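# Turn on the shaker holding four jars

## Task

Four jars already sit on the shaker, whose timer is preset to 20 seconds; switch the shaker on so it runs.

## Robot and tools

Robot: two arms. left_arm sits on the +y side of the table and right_arm on the -y side; these names do not match image left or right. Each arm has six joints and a two-finger gripper. The fingers point along the gripper's +z axis and close along its y axis. The reported hand point lies between the finger pads, about 1 cm behind the tips.

Frames: the scene frame has its origin at table-top height, halfway between the nominal arm bases, with +x pointing out over the table and +z up. Calibrated bases are left_arm (-0.017, +0.301, 0) m and right_arm (-0.016, -0.296, 0) m, each turned slightly about z. Hand positions (m), quaternions (wxyz), velocities and wrist-camera poses are given in that arm's own base frame. Fixed cameras and the table use the scene frame. Printed hand poses can be off by a few cm, more at full reach.

Row layout, used by every moving call: one flat list of 14 numbers covering both arms, the left_arm's 7 first and then the right_arm's 7. Always send all 14, even if one arm should stay still. Within each arm the order is waist, wrist roll, wrist yaw, elbow, shoulder, wrist pitch, then gripper opening. The first six are absolute joint angles in radians, the same kind of numbers shown in Joint positions, and not offsets. Allowed ranges: waist -2.618 to 3.054, shoulder 0.000 to 3.142, elbow 0.000 to 3.142, wrist pitch -1.571 to 1.571, wrist yaw -1.571 to 1.571, wrist roll -2.094 to 2.094. A target more than 0.059 rad beyond a range end, and further out than the current angle, gets the call refused. The opening is an absolute command from -1 (closed) to +1 (fully open, pads 0.094 m apart). To leave a gripper or joint as it is, repeat its value from Joint targets or Tool commands; a 0 opening is a real command to half-close.

execute_actions(actions, cameras): actions is a list of actions. Each action is a list of up to 15 rows, stepped at 1/30 s, and lasts 0.5 s; if it has fewer rows, the last row is held. Per step, waist, shoulder and elbow targets can lead the measured angle by at most 0.339 rad, and wrist joints by at most 2.2 rad. A target that would carry the hand more than 200 mm away is scaled back. Unfinished motion must be commanded again. An empty actions list returns all camera images plus the full state, including the scene number.

move(target, speed, blend, opening_speed, grip_force, blocking, cameras): target is a single 14-number row or a list of up to 15 such rows, all absolute joint targets. Joints are interpolated together, so the hand follows a curve, with no collision avoidance. speed is in rad/s for the joint with the longest way to go, 0.01 to 12.57, default 0.5; give one value or one per target. blend is a corner-rounding distance in rad for lists; 0 means a full stop at each point. opening_speed is the rate of the gripper command on the -1..1 scale per second, minimum 0.2; use it for gentle closing. grip_force is the per-pad force cap in newtons, 10 to 50, one value or one per arm, and it persists; lower values close slowly. blocking=false returns after about 0.5 s while the motion continues, and a new move replaces it. The whole list shares a 10 s budget. The result adds a move: line such as done, off_target (at rest more than 0.035 rad away), moving, held or fault, plus limits=held when steps were withheld. done does not prove contact or its absence. Faster motion and deeper overshoot past a contact both hit harder.

wait(seconds, cameras): 0 to 10 s, holding the last command; a running move continues. stop(cameras): brakes the running move. zoom_image(camera, region): camera is one of cam_high, cam_low, cam_over, cam_left_wrist, cam_right_wrist; region is [x0, y0, x1, y1] in pixels of that camera's latest image (672x504), at most 504 wide and tall. finished_scene(scene): scene is 1 or 2. It ends the scene for good, so call it only after the shaker is running and will keep running without the robot.

Result lines: Joint positions and Joint velocities list each arm's joints in the order above, then the pad gap in m. Joint targets shows the angles currently being driven toward. Tool commands shows the gripper commands. grip_measured is the measured opening on the -1..1 scale and may read a bit wide. grip_effort_nm is the gripper motor effort, negative when closing. Joint torques are noisy and include the arm's own weight. Other lines: joint sent to its limit; joint command not followed (the clearance check altered targets); MOTOR HOT at 75 °C, and at 90 °C an OVER-TEMPERATURE FAULT that folds the arm and disables it.

Cameras: cam_high, cam_low, cam_over and the two fisheye wrist cameras, with calibration supplied for each.

Avoid: arm-to-arm contact, which can fail the scene; hard hits on the shaker or table; knocking jars so they move or fall off the table; pressing on a wrist-camera cable; holding a stretched arm or pushing into an unreachable pose, which heats motors. Press the switch with a slow, short approach. Loose objects may occasionally be nudged by outside disturbances.

Each tool is called after ">>>" by a JSON object that holds its "api" and its "payload".

## Session

>>> {"api": "execute_actions", "payload": {"actions": []}}

Scene clock: 0.00 s.
left_arm: end_effector_position=(+0.2531, -0.0002, +0.3836) grip_measured=+1.000 grip_effort_nm=n/a end_effector_quat_wxyz=(+0.552, -0.113, +0.810, -0.163) | right_arm: end_effector_position=(+0.3127, -0.0574, +0.2755) grip_measured=+1.000 grip_effort_nm=n/a end_effector_quat_wxyz=(+0.452, -0.043, +0.890, +0.040)
Joint names: [waist, wrist roll, wrist yaw, elbow, shoulder, wrist pitch]
Joint positions: left_arm=[0.258 -0.282 0.381 1.28 0.799 -0.853 0.094] | right_arm=[-0.416 -0.308 -0.439 1.158 1.074 -0.791 0.094]
Joint velocities: within noise
Joint torques (N m): no reading
Motor temperatures (°C): left_arm=[25 26 27 35 32 30 28] | right_arm=[26 29 27 39 34 29 28]
Heat: left arm: 35 °C; right arm: 39 °C.
Joint targets: left_arm=[0.258 -0.282 0.382 1.292 0.800 -0.844] | right_arm=[-0.416 -0.308 -0.438 1.164 1.072 -0.795]
Tool commands: left_gripper/opening=+1.0 right_gripper/opening=+1.0

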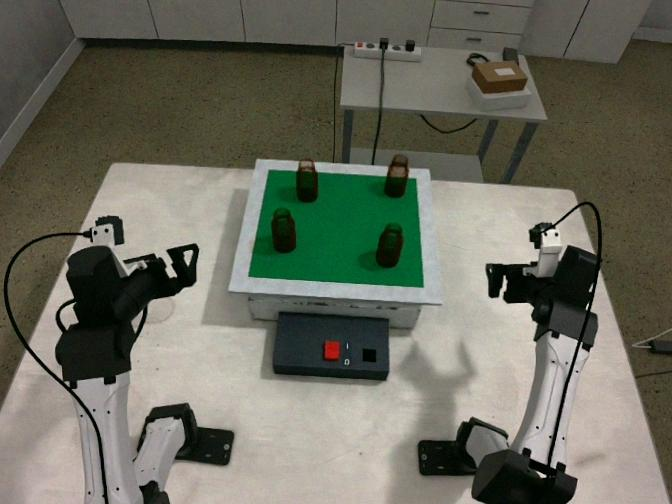

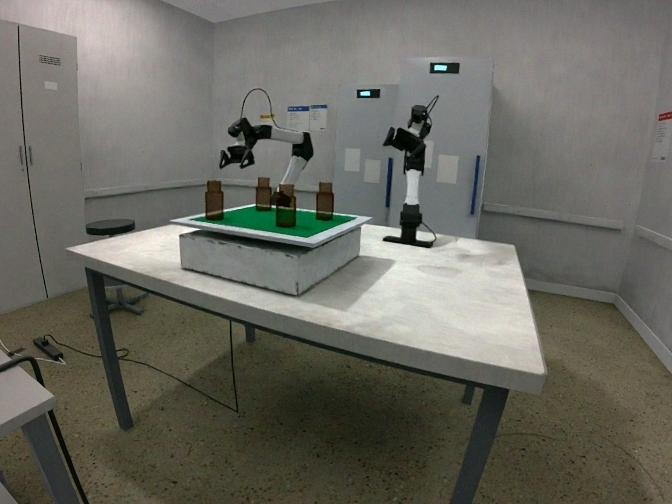

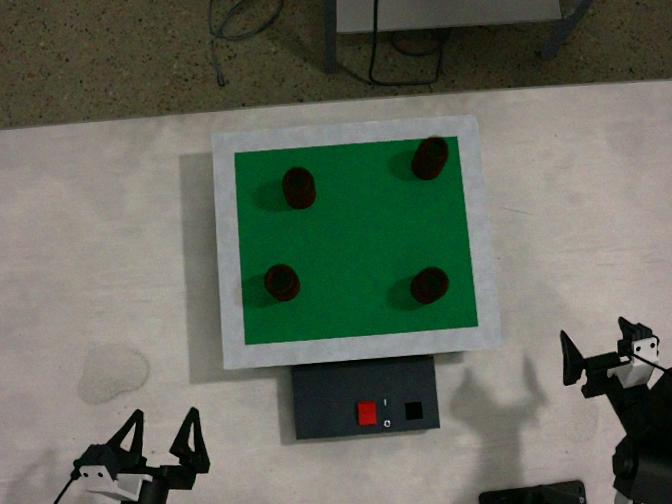

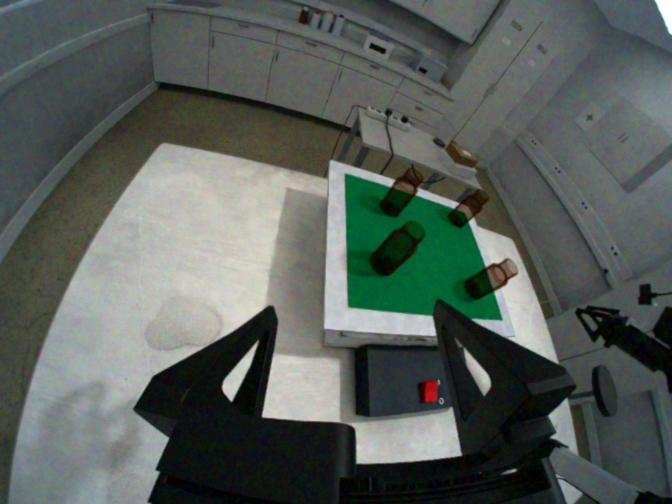

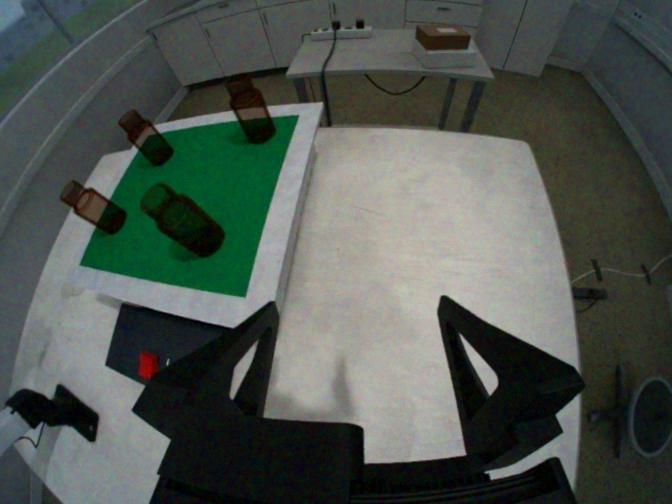

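>>> {"api": "zoom_image", "payload": {"camera": "cam_over", "region": [280, 340, 460, 450]}}

>>> {"api": "zoom_image", "payload": {"camera": "cam_high", "region": [220, 280, 460, 400]}}

>>> {"api": "zoom_image", "payload": {"camera": "cam_left_wrist", "region": [330, 320, 490, 440]}}

>>> {"api": "zoom_image", "payload": {"camera": "cam_right_wrist", "region": [90, 290, 250, 410]}}

Scaled by 2.800 from the camera's 672x504 image, which has a finer 960x720 frame.

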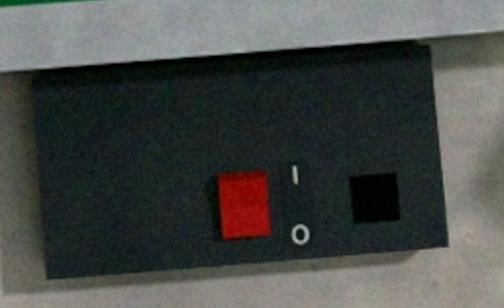

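Scaled by 2.100 from the camera's 672x504 image, which has a finer 960x720 frame.

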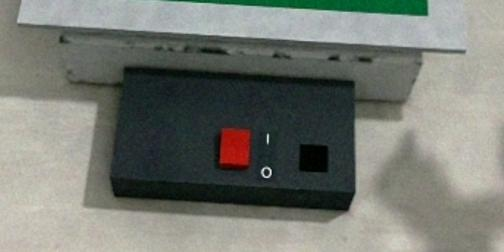

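Scaled by 3.150 from the camera's 672x504 image, which has a finer 960x720 frame.

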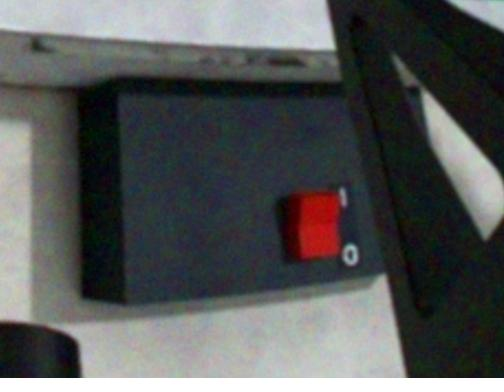

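Scaled by 3.150 from the camera's 672x504 image, which has a finer 960x720 frame.

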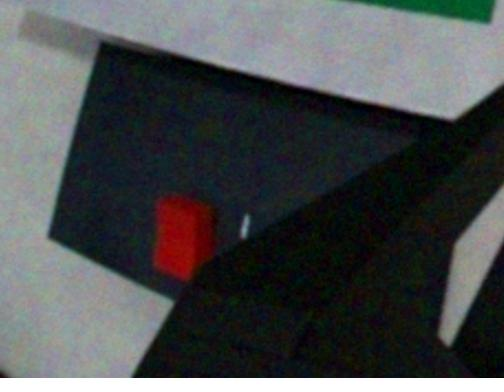

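>>> {"api": "move", "payload": {"target": [[-0.88, 0.0, 0.0, 1.755, 1.617, -1.339, -0.95, -0.416, -0.308, -0.438, 1.164, 1.072, -0.795, 1.0], [-0.88, 0.0, 0.0, 1.359, 1.625, -0.934, -0.95, -0.416, -0.308, -0.438, 1.164, 1.072, -0.795, 1.0]], "blend": [0.1, 0], "speed": [0.9, 0.6], "cameras": ["cam_high", "cam_over", "cam_left_wrist", "cam_right_wrist"]}}

Scene clock: 14.43 s.
left_arm: end_effector_position=(+0.2353, -0.2876, +0.1351) grip_measured=-0.948 grip_effort_nm=-0.16 end_effector_quat_wxyz=(+0.151, +0.417, +0.893, -0.077) | right_arm: end_effector_position=(+0.3127, -0.0574, +0.2755) grip_measured=+1.000 grip_effort_nm=-0.01 end_effector_quat_wxyz=(+0.452, -0.043, +0.890, +0.040)
Joint names: [waist, wrist roll, wrist yaw, elbow, shoulder, wrist pitch]
Joint positions: left_arm=[-0.88 -0.009 0.01 1.363 1.635 -0.959 0.002] | right_arm=[-0.416 -0.308 -0.439 1.158 1.074 -0.791 0.094]
Joint torques (N m): left_arm=[0.29 0.14 -0.16 6.67 -6.69 1.18] | right_arm=[-0.17 -0.09 -0.23 9.4 -2.97 1.63]
Motor temperatures (°C): left_arm=[25 26 27 37 32 35 28] | right_arm=[26 29 27 41 34 31 28]
Heat: left arm: 37 °C; right arm: 41 °C.
Joint targets: left_arm=[-0.880 0.000 0.002 1.358 1.634 -0.934] | right_arm=[-0.416 -0.308 -0.438 1.164 1.072 -0.795]
move: done
camera_calibration:
cam_left_wrist: T_world_to_cam=[[-0.811315, -0.580129, -0.0722455, 0.0445115], [-0.583018, 0.79379, 0.173167, 0.382716], [-0.0431114, 0.182613, -0.982239, 0.321745], [0, 0, 0, 1]] pos_world=[0.273114, -0.336729, 0.252973]
Images, in order (width x height): cam_high 672x504, cam_over 672x504, cam_left_wrist 672x504, cam_right_wrist 672x504.

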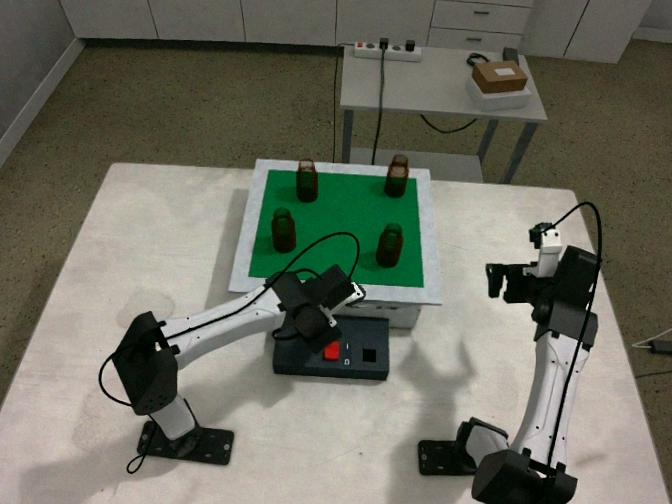

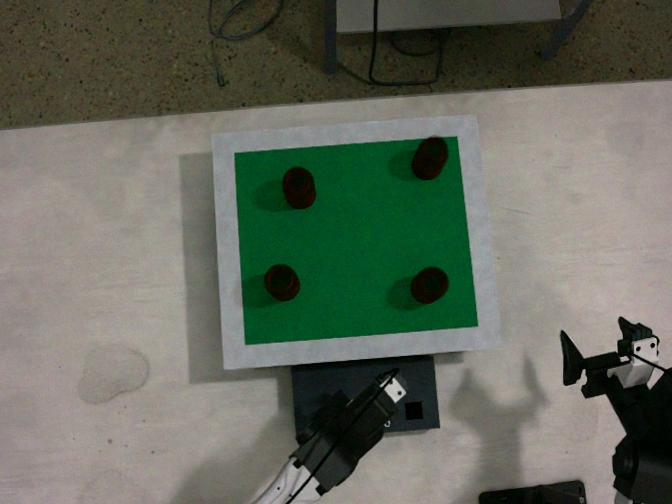

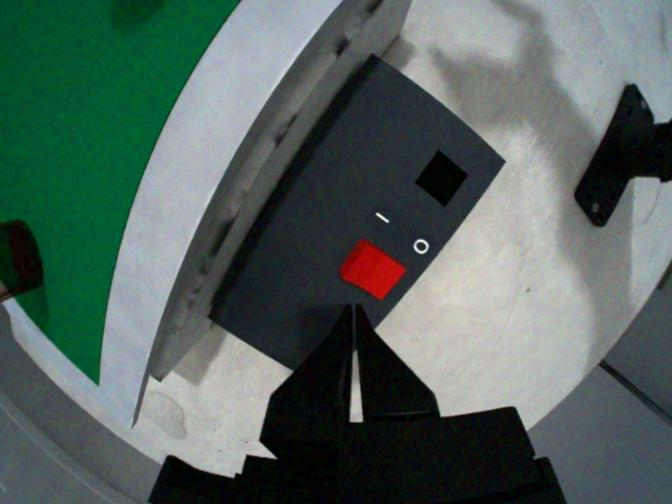

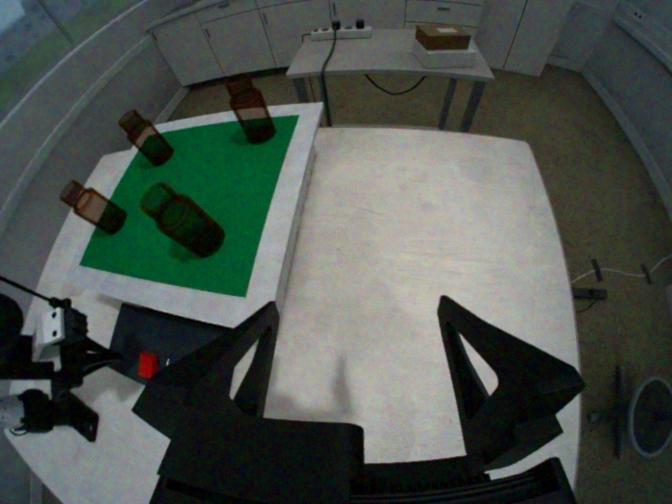

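>>> {"api": "zoom_image", "payload": {"camera": "cam_left_wrist", "region": [270, 190, 450, 340]}}

>>> {"api": "zoom_image", "payload": {"camera": "cam_right_wrist", "region": [0, 270, 200, 440]}}

>>> {"api": "zoom_image", "payload": {"camera": "cam_high", "region": [250, 250, 420, 390]}}

Scaled by 2.800 from the camera's 672x504 image, which has a finer 960x720 frame.

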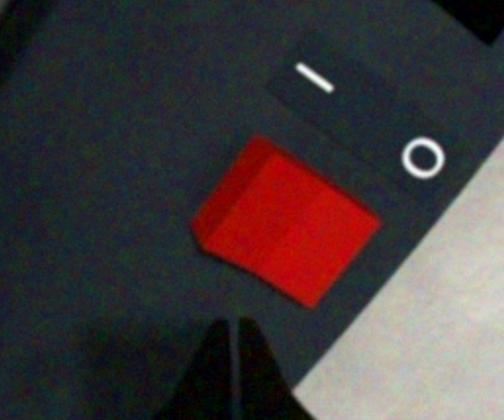

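Scaled by 2.520 from the camera's 672x504 image, which has a finer 960x720 frame.

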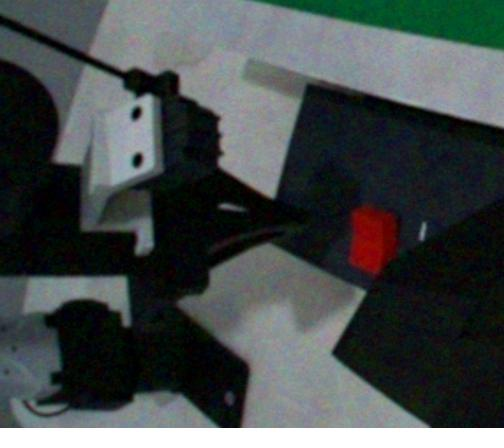

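Scaled by 2.965 from the camera's 672x504 image, which has a finer 960x720 frame.

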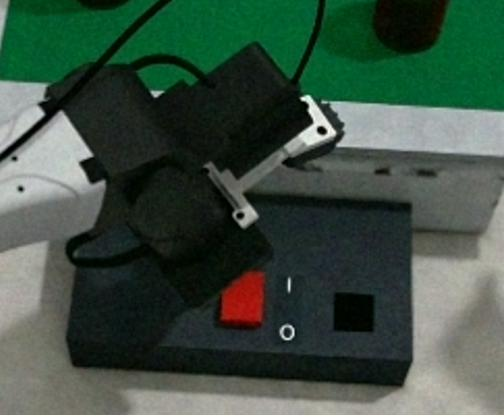

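>>> {"api": "move", "payload": {"target": [-0.898, 0.0, 0.0, 1.302, 1.678, -0.842, -0.95, -0.416, -0.308, -0.438, 1.164, 1.072, -0.795, 1.0], "speed": 0.3, "cameras": ["cam_left_wrist", "cam_right_wrist"]}}

>>> {"api": "zoom_image", "payload": {"camera": "cam_left_wrist", "region": [270, 190, 450, 340]}}

>>> {"api": "zoom_image", "payload": {"camera": "cam_right_wrist", "region": [60, 310, 200, 400]}}

Scene clock: 18.77 s.
left_arm: end_effector_position=(+0.2349, -0.2986, +0.1095) grip_measured=-0.948 grip_effort_nm=-0.16 end_effector_quat_wxyz=(+0.148, +0.426, +0.889, -0.077) | right_arm: end_effector_position=(+0.3127, -0.0574, +0.2755) grip_measured=+1.000 grip_effort_nm=-0.01 end_effector_quat_wxyz=(+0.452, -0.043, +0.890, +0.040)
Joint names: [waist, wrist roll, wrist yaw, elbow, shoulder, wrist pitch]
Joint positions: left_arm=[-0.9 -0.008 0.008 1.309 1.678 -0.867 0.002] | right_arm=[-0.416 -0.308 -0.439 1.158 1.074 -0.791 0.094]
Joint torques (N m): left_arm=[-0.2 0.13 -0.16 6.49 -6.93 1.19] | right_arm=[-0.17 -0.09 -0.23 9.39 -3 1.63]
Heat: left arm: 38 °C; right arm: 42 °C.
Joint targets: left_arm=[-0.907 0.001 0.000 1.303 1.679 -0.841] | right_arm=[-0.416 -0.308 -0.438 1.164 1.072 -0.795]
move: done
camera_calibration:
cam_left_wrist: T_world_to_cam=[[-0.823351, -0.56271, -0.0738272, 0.0441601], [-0.566079, 0.804961, 0.177741, 0.394454], [-0.0405884, 0.188135, -0.981304, 0.299522], [0, 0, 0, 1]] pos_world=[0.271809, -0.349022, 0.227072]
Images, in order (width x height): cam_left_wrist 672x504, cam_right_wrist 672x504.

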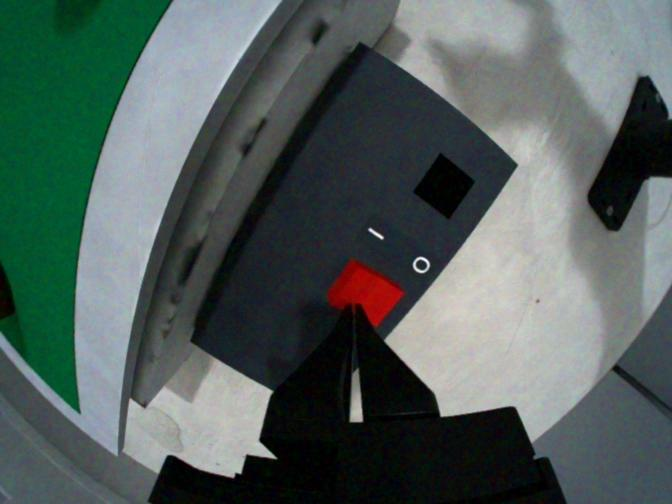

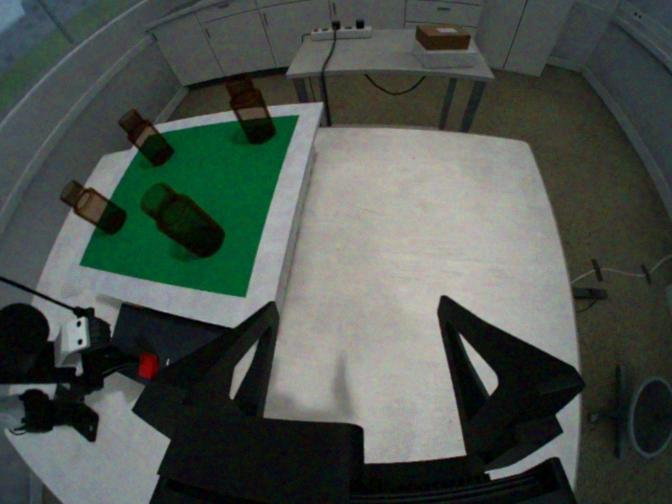

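Scaled by 2.800 from the camera's 672x504 image, which has a finer 960x720 frame.

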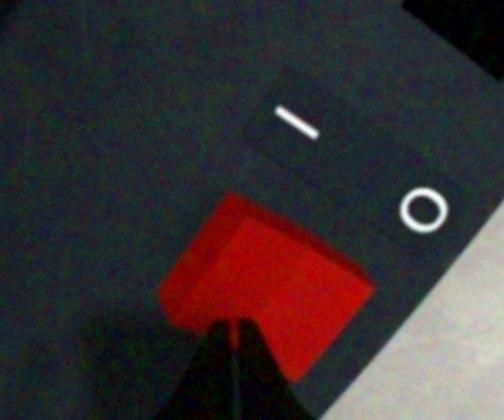

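Scaled by 3.600 from the camera's 672x504 image, which has a finer 960x720 frame.

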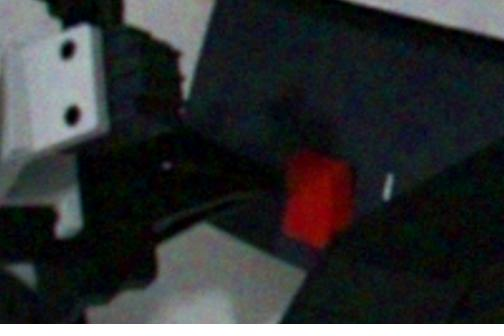

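>>> {"api": "move", "payload": {"target": [-0.898, 0.0, 0.0, 1.2605, 1.684, -0.795, -0.95, -0.416, -0.308, -0.438, 1.164, 1.072, -0.795, 1.0], "speed": 0.1, "cameras": ["cam_left_wrist", "cam_right_wrist"]}}

>>> {"api": "zoom_image", "payload": {"camera": "cam_left_wrist", "region": [290, 220, 430, 340]}}

>>> {"api": "zoom_image", "payload": {"camera": "cam_right_wrist", "region": [100, 320, 190, 390]}}

Scene clock: 21.47 s.
left_arm: end_effector_position=(+0.2378, -0.2962, +0.1001) grip_measured=-0.948 grip_effort_nm=-0.16 end_effector_quat_wxyz=(+0.152, +0.422, +0.891, -0.077) | right_arm: end_effector_position=(+0.3127, -0.0574, +0.2755) grip_measured=+1.000 grip_effort_nm=-0.02 end_effector_quat_wxyz=(+0.452, -0.043, +0.890, +0.040)
Joint names: [waist, wrist roll, wrist yaw, elbow, shoulder, wrist pitch]
Joint positions: left_arm=[-0.891 -0.008 0.007 1.269 1.678 -0.821 0.002] | right_arm=[-0.416 -0.308 -0.439 1.158 1.074 -0.791 0.094]
Joint torques (N m): left_arm=[0.42 0.14 -0.17 6.22 -6.31 1.19] | right_arm=[-0.17 -0.09 -0.24 9.4 -2.99 1.63]
Heat: left arm: 38 °C; right arm: 42 °C.
Joint targets: left_arm=[-0.889 0.000 -0.001 1.261 1.684 -0.795] | right_arm=[-0.416 -0.308 -0.438 1.164 1.072 -0.795]
move: done
camera_calibration:
cam_left_wrist: T_world_to_cam=[[-0.817457, -0.570988, -0.0757365, 0.0435264], [-0.574767, 0.800081, 0.171793, 0.397076], [-0.0374966, 0.183965, -0.982217, 0.28801], [0, 0, 0, 1]] pos_world=[0.274606, -0.345823, 0.21797]
Images, in order (width x height): cam_left_wrist 672x504, cam_right_wrist 672x504.

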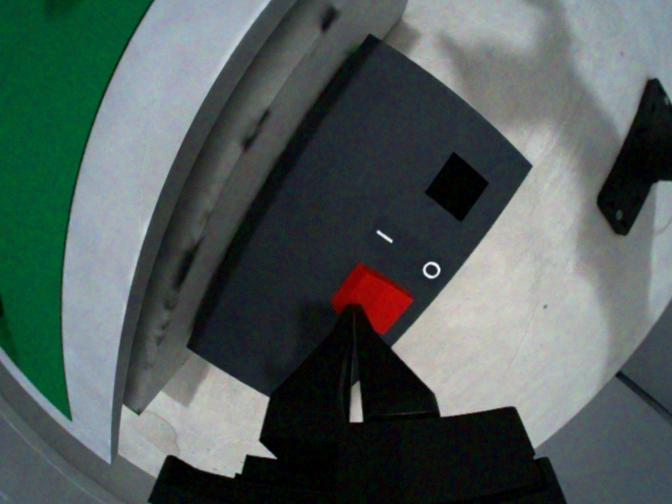

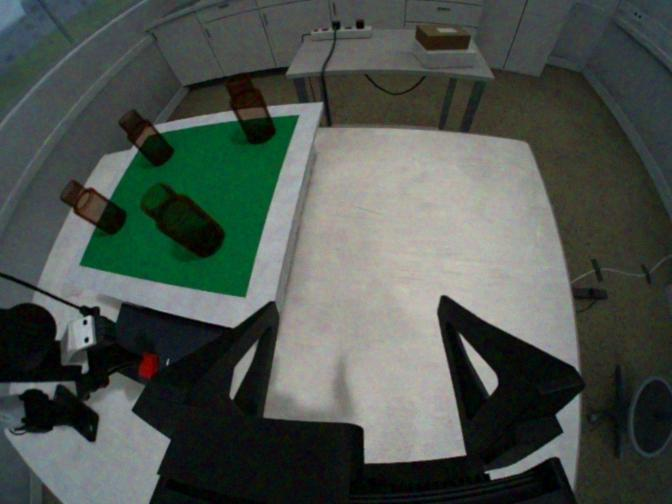

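Scaled by 3.600 from the camera's 672x504 image, which has a finer 960x720 frame.

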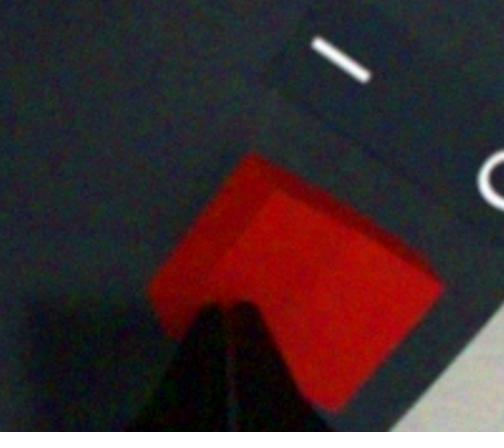

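Scaled by 5.600 from the camera's 672x504 image, which has a finer 960x720 frame.

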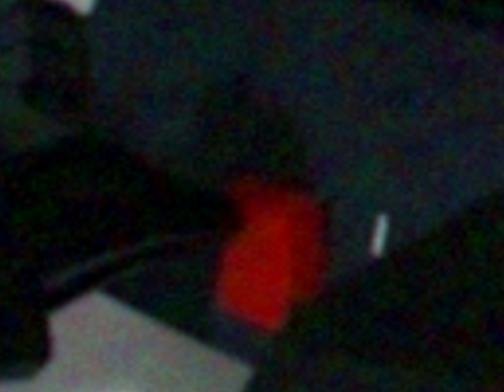

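>>> {"api": "move", "payload": {"target": [-0.903, 0.0, 0.0, 1.270, 1.727, -0.778, -0.95, -0.416, -0.308, -0.438, 1.164, 1.072, -0.795, 1.0], "speed": 0.06, "cameras": ["cam_left_wrist", "cam_right_wrist"]}}

>>> {"api": "zoom_image", "payload": {"camera": "cam_left_wrist", "region": [290, 220, 430, 340]}}

>>> {"api": "zoom_image", "payload": {"camera": "cam_right_wrist", "region": [100, 320, 190, 390]}}

Scene clock: 23.70 s.
left_arm: end_effector_position=(+0.2322, -0.3030, +0.0958) grip_measured=-0.948 grip_effort_nm=-0.16 end_effector_quat_wxyz=(+0.147, +0.431, +0.887, -0.081) | right_arm: end_effector_position=(+0.3127, -0.0574, +0.2755) grip_measured=+1.000 grip_effort_nm=-0.01 end_effector_quat_wxyz=(+0.452, -0.043, +0.890, +0.040)
Joint names: [waist, wrist roll, wrist yaw, elbow, shoulder, wrist pitch]
Joint positions: left_arm=[-0.91 -0.008 0.016 1.269 1.691 -0.812 0.002] | right_arm=[-0.416 -0.308 -0.439 1.158 1.074 -0.791 0.094]
Joint torques (N m): left_arm=[0.01 0.15 -0.17 7.21 -4.18 1.28] | right_arm=[-0.16 -0.09 -0.23 9.4 -2.99 1.63]
Heat: left arm: 38 °C; right arm: 42 °C.
Joint targets: left_arm=[-0.913 0.000 0.009 1.270 1.726 -0.778] | right_arm=[-0.416 -0.308 -0.438 1.164 1.072 -0.795]
move: off_target (left_arm); left_arm: the shoulder is farthest, 0.036 rad from its target
camera_calibration:
cam_left_wrist: T_world_to_cam=[[-0.830237, -0.553401, -0.0667346, 0.0422053], [-0.555743, 0.812548, 0.175826, 0.39902], [-0.0430775, 0.183065, -0.982157, 0.28592], [0, 0, 0, 1]] pos_world=[0.26911, -0.353209, 0.213477]
Images, in order (width x height): cam_left_wrist 672x504, cam_right_wrist 672x504.

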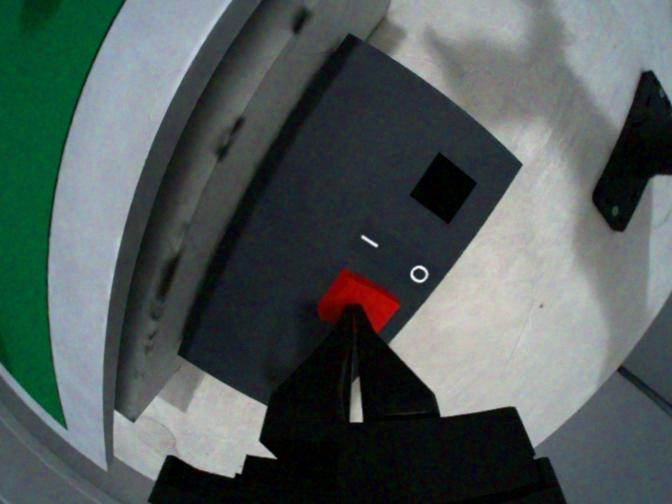

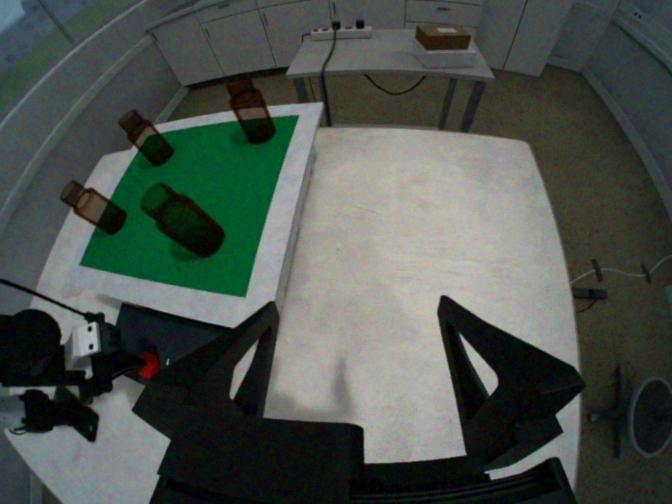

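Scaled by 3.600 from the camera's 672x504 image, which has a finer 960x720 frame.

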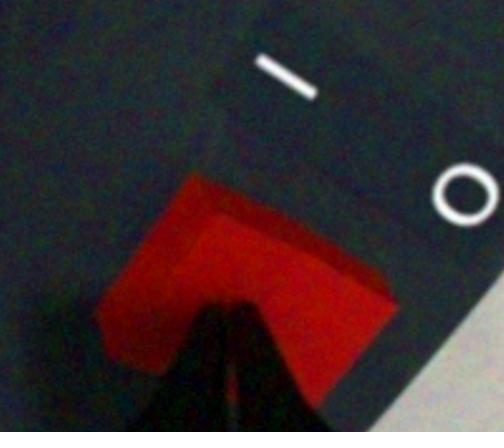

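Scaled by 5.600 from the camera's 672x504 image, which has a finer 960x720 frame.

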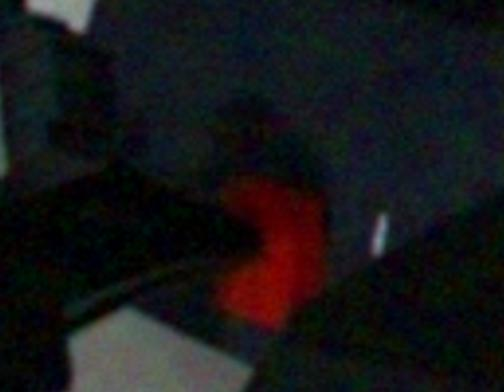

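>>> {"api": "move", "payload": {"target": [-0.897, 0.0, 0.0, 1.211, 1.71, -0.706, -0.95, -0.416, -0.308, -0.438, 1.164, 1.072, -0.795, 1.0], "speed": 0.08, "cameras": ["cam_left_wrist", "cam_right_wrist", "cam_high"]}}

>>> {"api": "zoom_image", "payload": {"camera": "cam_left_wrist", "region": [290, 220, 430, 340]}}

>>> {"api": "zoom_image", "payload": {"camera": "cam_right_wrist", "region": [100, 320, 190, 390]}}

Scene clock: 26.87 s.
left_arm: end_effector_position=(+0.2442, -0.3132, +0.0961) grip_measured=-0.948 grip_effort_nm=-0.16 end_effector_quat_wxyz=(+0.181, +0.425, +0.882, -0.095) | right_arm: end_effector_position=(+0.3127, -0.0574, +0.2755) grip_measured=+1.000 grip_effort_nm=-0.01 end_effector_quat_wxyz=(+0.452, -0.043, +0.890, +0.040)
Joint names: [waist, wrist roll, wrist yaw, elbow, shoulder, wrist pitch]
Joint positions: left_arm=[-0.903 -0.008 0.012 1.242 1.69 -0.712 0.002] | right_arm=[-0.416 -0.308 -0.439 1.158 1.074 -0.791 0.094]
Joint torques (N m): left_arm=[0.73 0.11 -0.2 4.1 -5.38 1.1] | right_arm=[-0.16 -0.09 -0.23 9.39 -2.97 1.63]
Heat: left arm: 38 °C; right arm: 43 °C.
Joint targets: left_arm=[-0.896 0.000 -0.001 1.210 1.710 -0.706] | right_arm=[-0.416 -0.308 -0.438 1.164 1.072 -0.795]
move: done
camera_calibration:
cam_left_wrist: T_world_to_cam=[[-0.822394, -0.563795, -0.0761713, 0.0423441], [-0.568904, 0.815895, 0.103267, 0.425135], [0.00392657, 0.12826, -0.991733, 0.260896], [0, 0, 0, 1]] pos_world=[0.27566, -0.356454, 0.218062]
Images, in order (width x height): cam_high 672x504, cam_left_wrist 672x504, cam_right_wrist 672x504.

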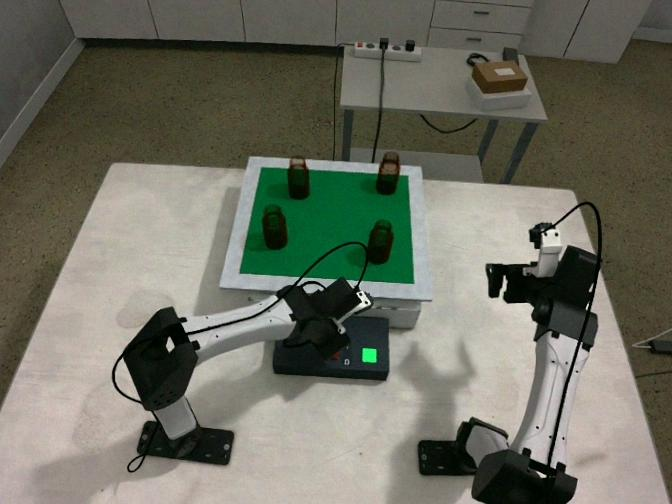

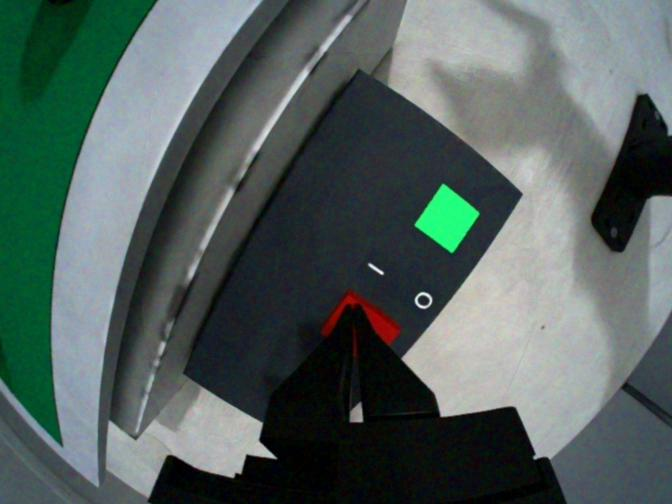

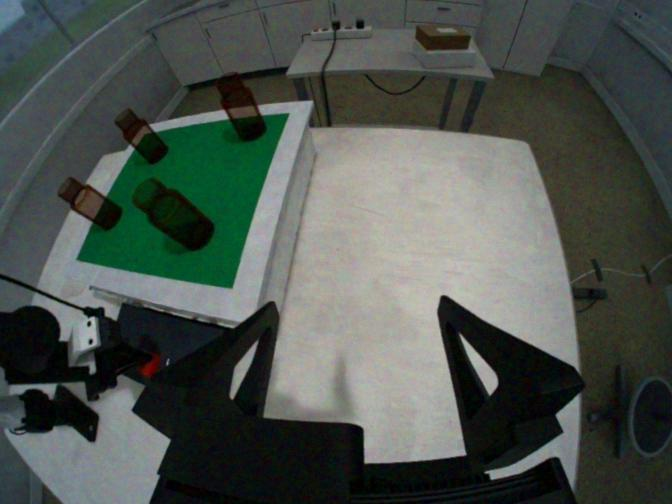

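Scaled by 3.600 from the camera's 672x504 image, which has a finer 960x720 frame.

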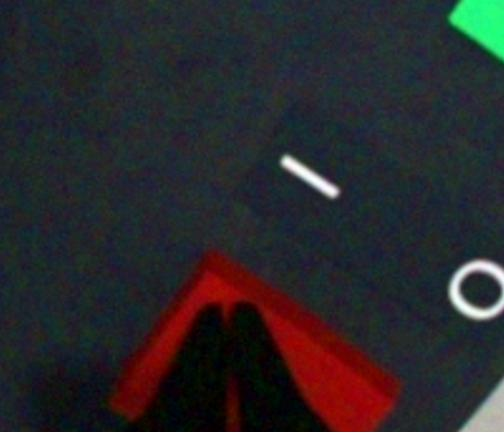

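Scaled by 5.600 from the camera's 672x504 image, which has a finer 960x720 frame.

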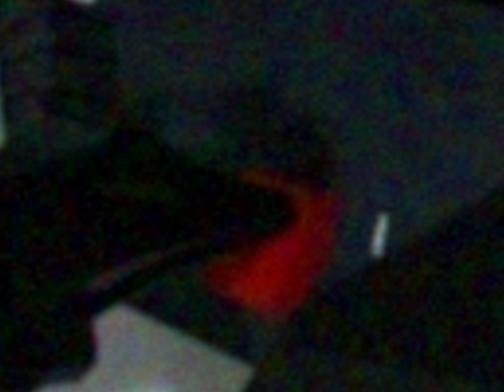

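>>> {"api": "move", "payload": {"target": [[-0.897, 0.0, 0.0, 1.31, 1.688, -0.79, -0.95, -0.416, -0.308, -0.438, 1.164, 1.072, -0.795, 1.0], [-0.89, 0.0, 0.0, 1.40, 1.625, -0.95, -0.95, -0.416, -0.308, -0.438, 1.164, 1.072, -0.795, 1.0], [-0.8, 0.0, 0.0, 1.60, 1.45, -1.2, -0.95, -0.416, -0.308, -0.438, 1.164, 1.072, -0.795, 1.0]], "blend": [0.03, 0.05, 0], "speed": [0.2, 0.4, 0.6], "cameras": ["cam_high", "cam_over", "cam_left_wrist", "cam_low"]}}

Scene clock: 29.87 s.
left_arm: end_effector_position=(+0.2450, -0.2489, +0.2520) grip_measured=-0.948 grip_effort_nm=-0.16 end_effector_quat_wxyz=(+0.241, +0.370, +0.892, -0.101) | right_arm: end_effector_position=(+0.3127, -0.0574, +0.2755) grip_measured=+1.000 grip_effort_nm=-0.01 end_effector_quat_wxyz=(+0.452, -0.043, +0.890, +0.040)
Joint names: [waist, wrist roll, wrist yaw, elbow, shoulder, wrist pitch]
Joint positions: left_arm=[-0.795 -0.008 -0.002 1.579 1.452 -1.169 0.002] | right_arm=[-0.416 -0.308 -0.439 1.158 1.074 -0.791 0.094]
Joint torques (N m): left_arm=[0.65 0.14 -0.15 8.95 -5.27 0.98] | right_arm=[-0.17 -0.09 -0.24 9.39 -2.99 1.63]
Heat: left arm: 38 °C; right arm: 43 °C.
Joint targets: left_arm=[-0.790 0.000 -0.009 1.599 1.450 -1.200] | right_arm=[-0.416 -0.308 -0.438 1.164 1.072 -0.795]
move: done
camera_calibration:
cam_left_wrist: T_world_to_cam=[[-0.744273, -0.661042, -0.0952914, 0.0524792], [-0.663011, 0.748482, -0.013815, 0.39284], [0.0804562, 0.0528971, -0.995354, 0.370618], [0, 0, 0, 1]] pos_world=[0.269698, -0.278947, 0.379324]
Images, in order (width x height): cam_high 672x504, cam_low 672x504, cam_over 672x504, cam_left_wrist 672x504.

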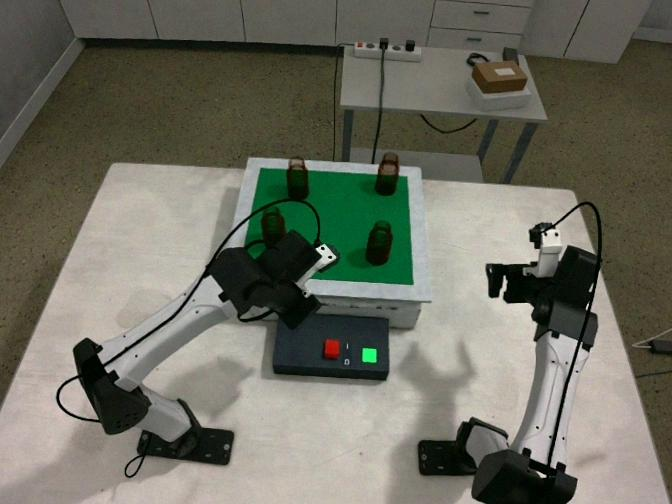

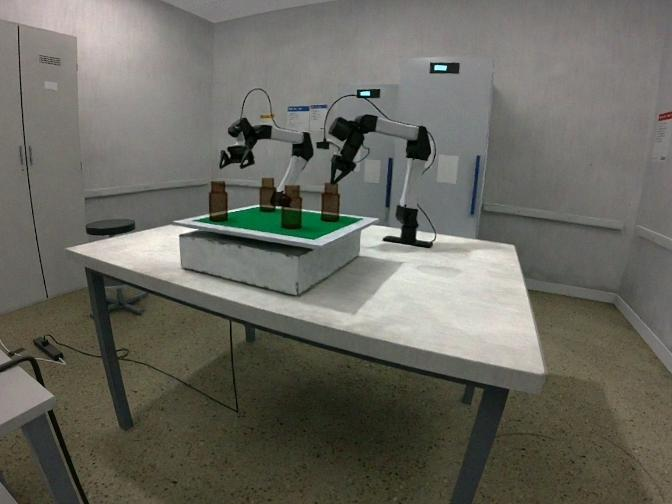

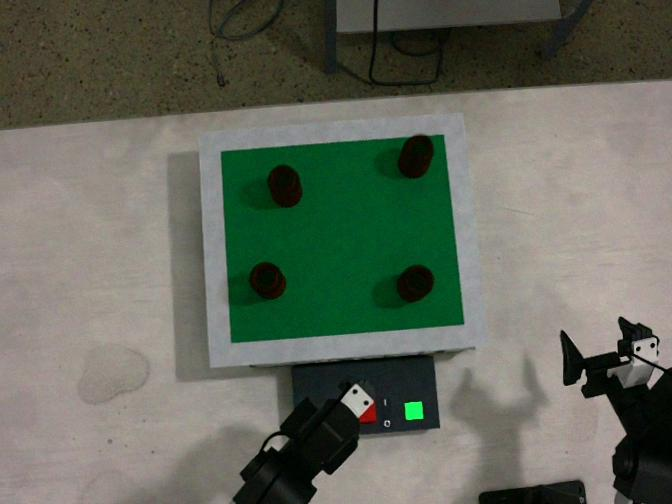

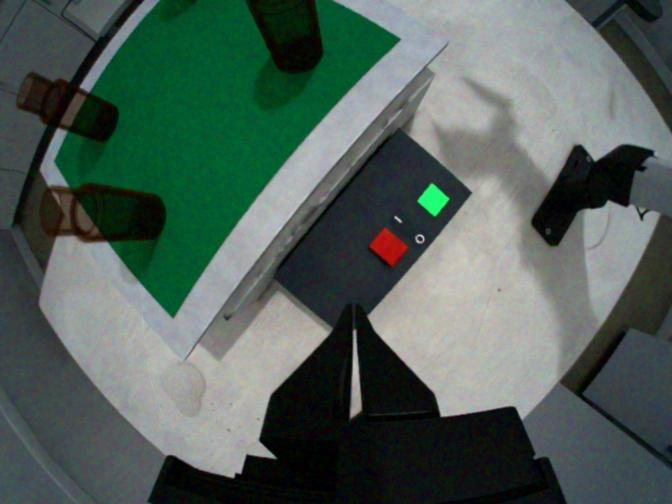

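>>> {"api": "wait", "payload": {"seconds": 4, "cameras": ["cam_high", "cam_over"]}}

Scene clock: 34.13 s.
left_arm: end_effector_position=(+0.2450, -0.2489, +0.2520) grip_measured=-0.948 grip_effort_nm=-0.15 end_effector_quat_wxyz=(+0.241, +0.370, +0.892, -0.101) | right_arm: end_effector_position=(+0.3127, -0.0574, +0.2755) grip_measured=+1.000 grip_effort_nm=-0.01 end_effector_quat_wxyz=(+0.452, -0.043, +0.890, +0.040)
Joint names: [waist, wrist roll, wrist yaw, elbow, shoulder, wrist pitch]
Joint positions: left_arm=[-0.795 -0.008 -0.002 1.579 1.452 -1.169 0.002] | right_arm=[-0.416 -0.308 -0.439 1.158 1.074 -0.791 0.094]
Joint torques (N m): left_arm=[0.46 0.12 -0.14 8.96 -5.26 0.93] | right_arm=[-0.17 -0.09 -0.24 9.4 -2.99 1.63]
Heat: left arm: 38 °C; right arm: 43 °C.
Joint targets: left_arm=[-0.790 0.000 -0.009 1.599 1.450 -1.199] | right_arm=[-0.416 -0.308 -0.438 1.164 1.072 -0.795]
Tool commands: left_gripper/opening=-0.95 right_gripper/opening=+1.0
wait: 4.00 s; at rest from the start
Images, in order (width x height): cam_high 672x504, cam_over 672x504.

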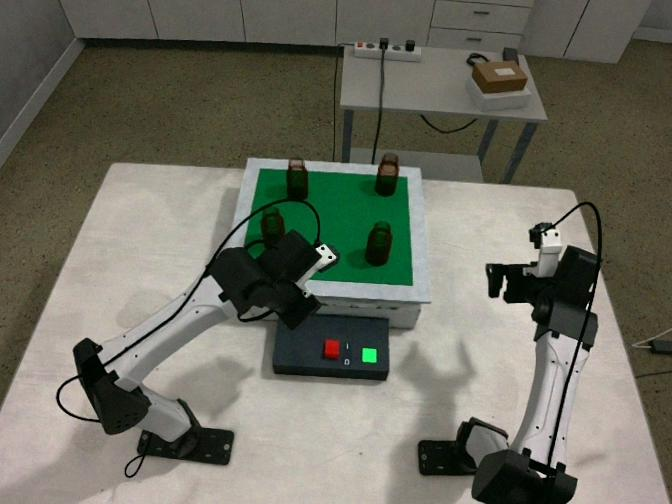

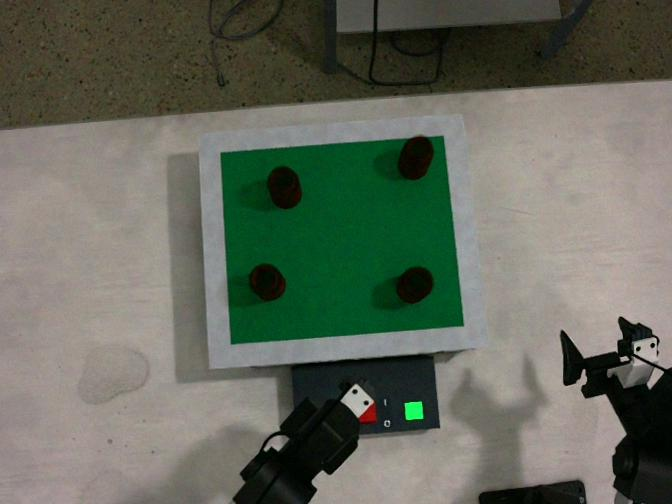

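>>> {"api": "wait", "payload": {"seconds": 5, "cameras": ["cam_over"]}}

>>> {"api": "wait", "payload": {"seconds": 5, "cameras": ["cam_over", "cam_high"]}}

Scene clock: 39.37 s.
left_arm: end_effector_position=(+0.2450, -0.2489, +0.2520) grip_measured=-0.948 grip_effort_nm=-0.15 end_effector_quat_wxyz=(+0.241, +0.370, +0.892, -0.101) | right_arm: end_effector_position=(+0.3127, -0.0574, +0.2755) grip_measured=+1.000 grip_effort_nm=-0.01 end_effector_quat_wxyz=(+0.452, -0.043, +0.890, +0.040)
Joint names: [waist, wrist roll, wrist yaw, elbow, shoulder, wrist pitch]
Joint positions: left_arm=[-0.795 -0.008 -0.002 1.579 1.452 -1.169 0.002] | right_arm=[-0.416 -0.308 -0.439 1.158 1.074 -0.791 0.094]
Joint torques (N m): left_arm=[0.58 0.15 -0.14 8.96 -5.2 0.95] | right_arm=[-0.17 -0.09 -0.23 9.4 -2.99 1.63]
Heat: left arm: 38 °C; right arm: 44 °C.
Joint targets: left_arm=[-0.790 0.000 -0.009 1.599 1.450 -1.199] | right_arm=[-0.416 -0.308 -0.438 1.164 1.072 -0.795]
Tool commands: left_gripper/opening=-0.95 right_gripper/opening=+1.0
wait: 5.00 s; at rest from the start
Images, in order (width x height): cam_over 672x504.

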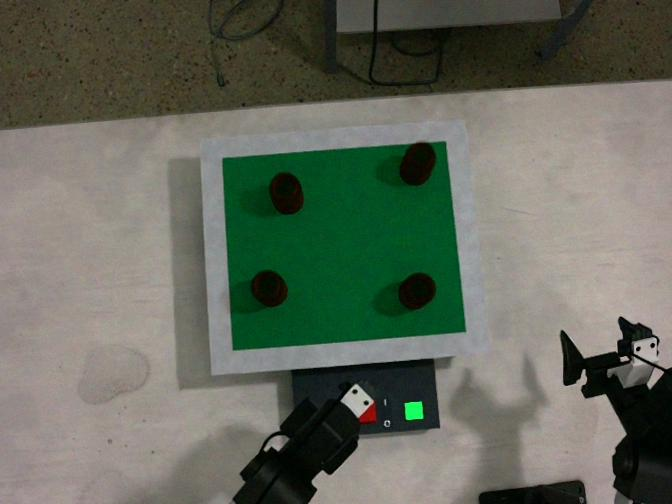

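Scene clock: 44.37 s.
left_arm: end_effector_position=(+0.2450, -0.2489, +0.2520) grip_measured=-0.948 grip_effort_nm=-0.16 end_effector_quat_wxyz=(+0.241, +0.370, +0.892, -0.101) | right_arm: end_effector_position=(+0.3127, -0.0574, +0.2755) grip_measured=+1.000 grip_effort_nm=-0.01 end_effector_quat_wxyz=(+0.452, -0.043, +0.890, +0.040)
Joint names: [waist, wrist roll, wrist yaw, elbow, shoulder, wrist pitch]
Joint positions: left_arm=[-0.795 -0.008 -0.002 1.579 1.452 -1.169 0.002] | right_arm=[-0.416 -0.308 -0.439 1.158 1.074 -0.791 0.094]
Joint torques (N m): left_arm=[0.46 0.14 -0.15 8.92 -5.23 0.94] | right_arm=[-0.17 -0.09 -0.24 9.4 -2.99 1.63]
Heat: left arm: 38 °C; right arm: 44 °C.
Joint targets: left_arm=[-0.790 0.000 -0.009 1.599 1.450 -1.199] | right_arm=[-0.416 -0.308 -0.438 1.164 1.072 -0.795]
Tool commands: left_gripper/opening=-0.95 right_gripper/opening=+1.0
wait: 5.00 s; at rest by 0.17 s
Images, in order (width x height): cam_high 672x504, cam_over 672x504.

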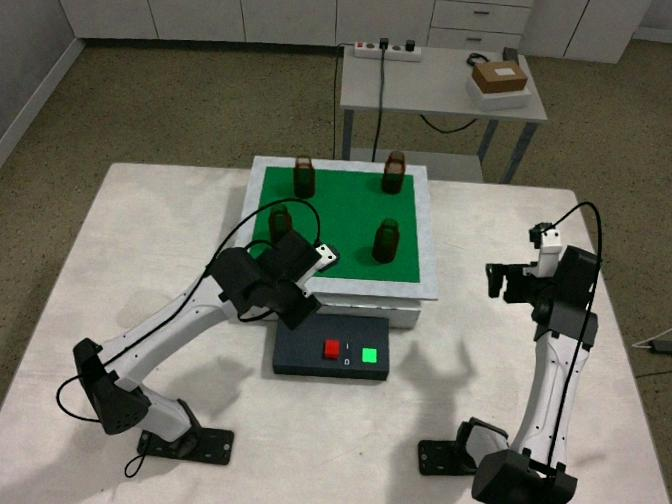

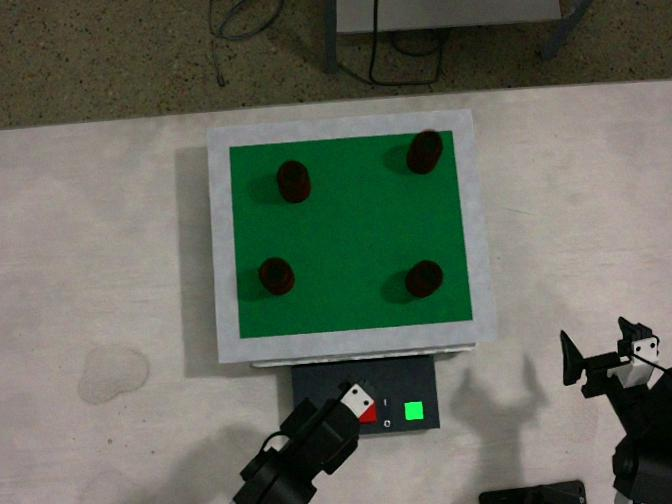

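>>> {"api": "wait", "payload": {"seconds": 2.5, "cameras": ["cam_over", "cam_high"]}}

Scene clock: 47.50 s.
left_arm: end_effector_position=(+0.2450, -0.2489, +0.2520) grip_measured=-0.948 grip_effort_nm=-0.16 end_effector_quat_wxyz=(+0.241, +0.370, +0.892, -0.101) | right_arm: end_effector_position=(+0.3127, -0.0574, +0.2755) grip_measured=+1.000 grip_effort_nm=-0.01 end_effector_quat_wxyz=(+0.452, -0.043, +0.890, +0.040)
Joint names: [waist, wrist roll, wrist yaw, elbow, shoulder, wrist pitch]
Joint positions: left_arm=[-0.795 -0.008 -0.002 1.579 1.452 -1.169 0.002] | right_arm=[-0.416 -0.308 -0.439 1.158 1.074 -0.791 0.094]
Joint torques (N m): left_arm=[0.55 0.12 -0.14 8.91 -5.26 0.94] | right_arm=[-0.17 -0.09 -0.23 9.4 -2.99 1.63]
Heat: left arm: 38 °C; right arm: 44 °C.
Joint targets: left_arm=[-0.790 0.000 -0.009 1.599 1.450 -1.199] | right_arm=[-0.416 -0.308 -0.438 1.164 1.072 -0.795]
Tool commands: left_gripper/opening=-0.95 right_gripper/opening=+1.0
wait: 2.50 s; at rest from the start
Images, in order (width x height): cam_high 672x504, cam_over 672x504.

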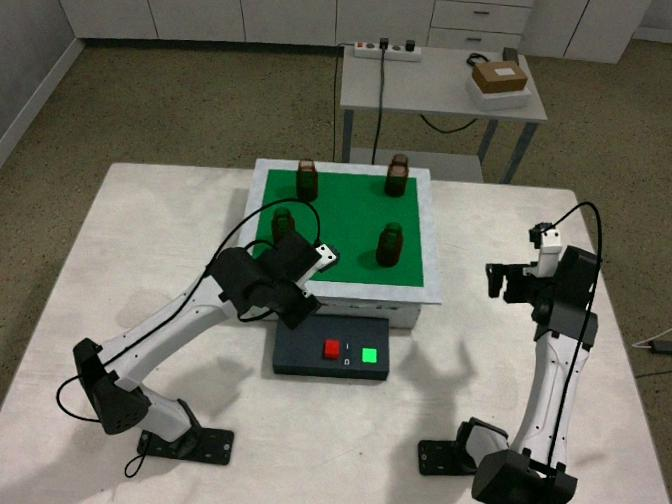

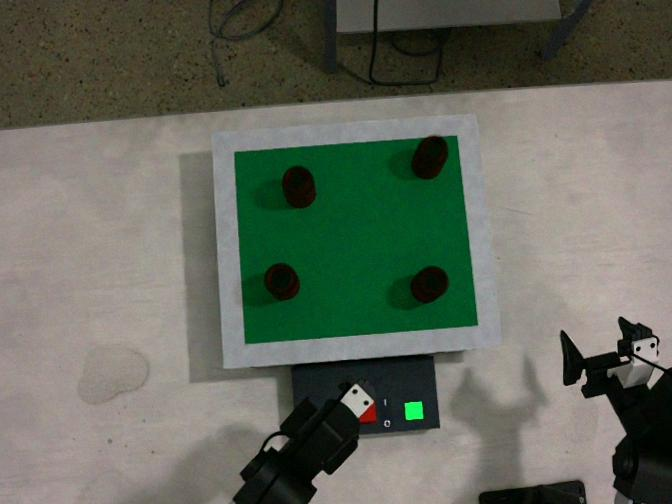

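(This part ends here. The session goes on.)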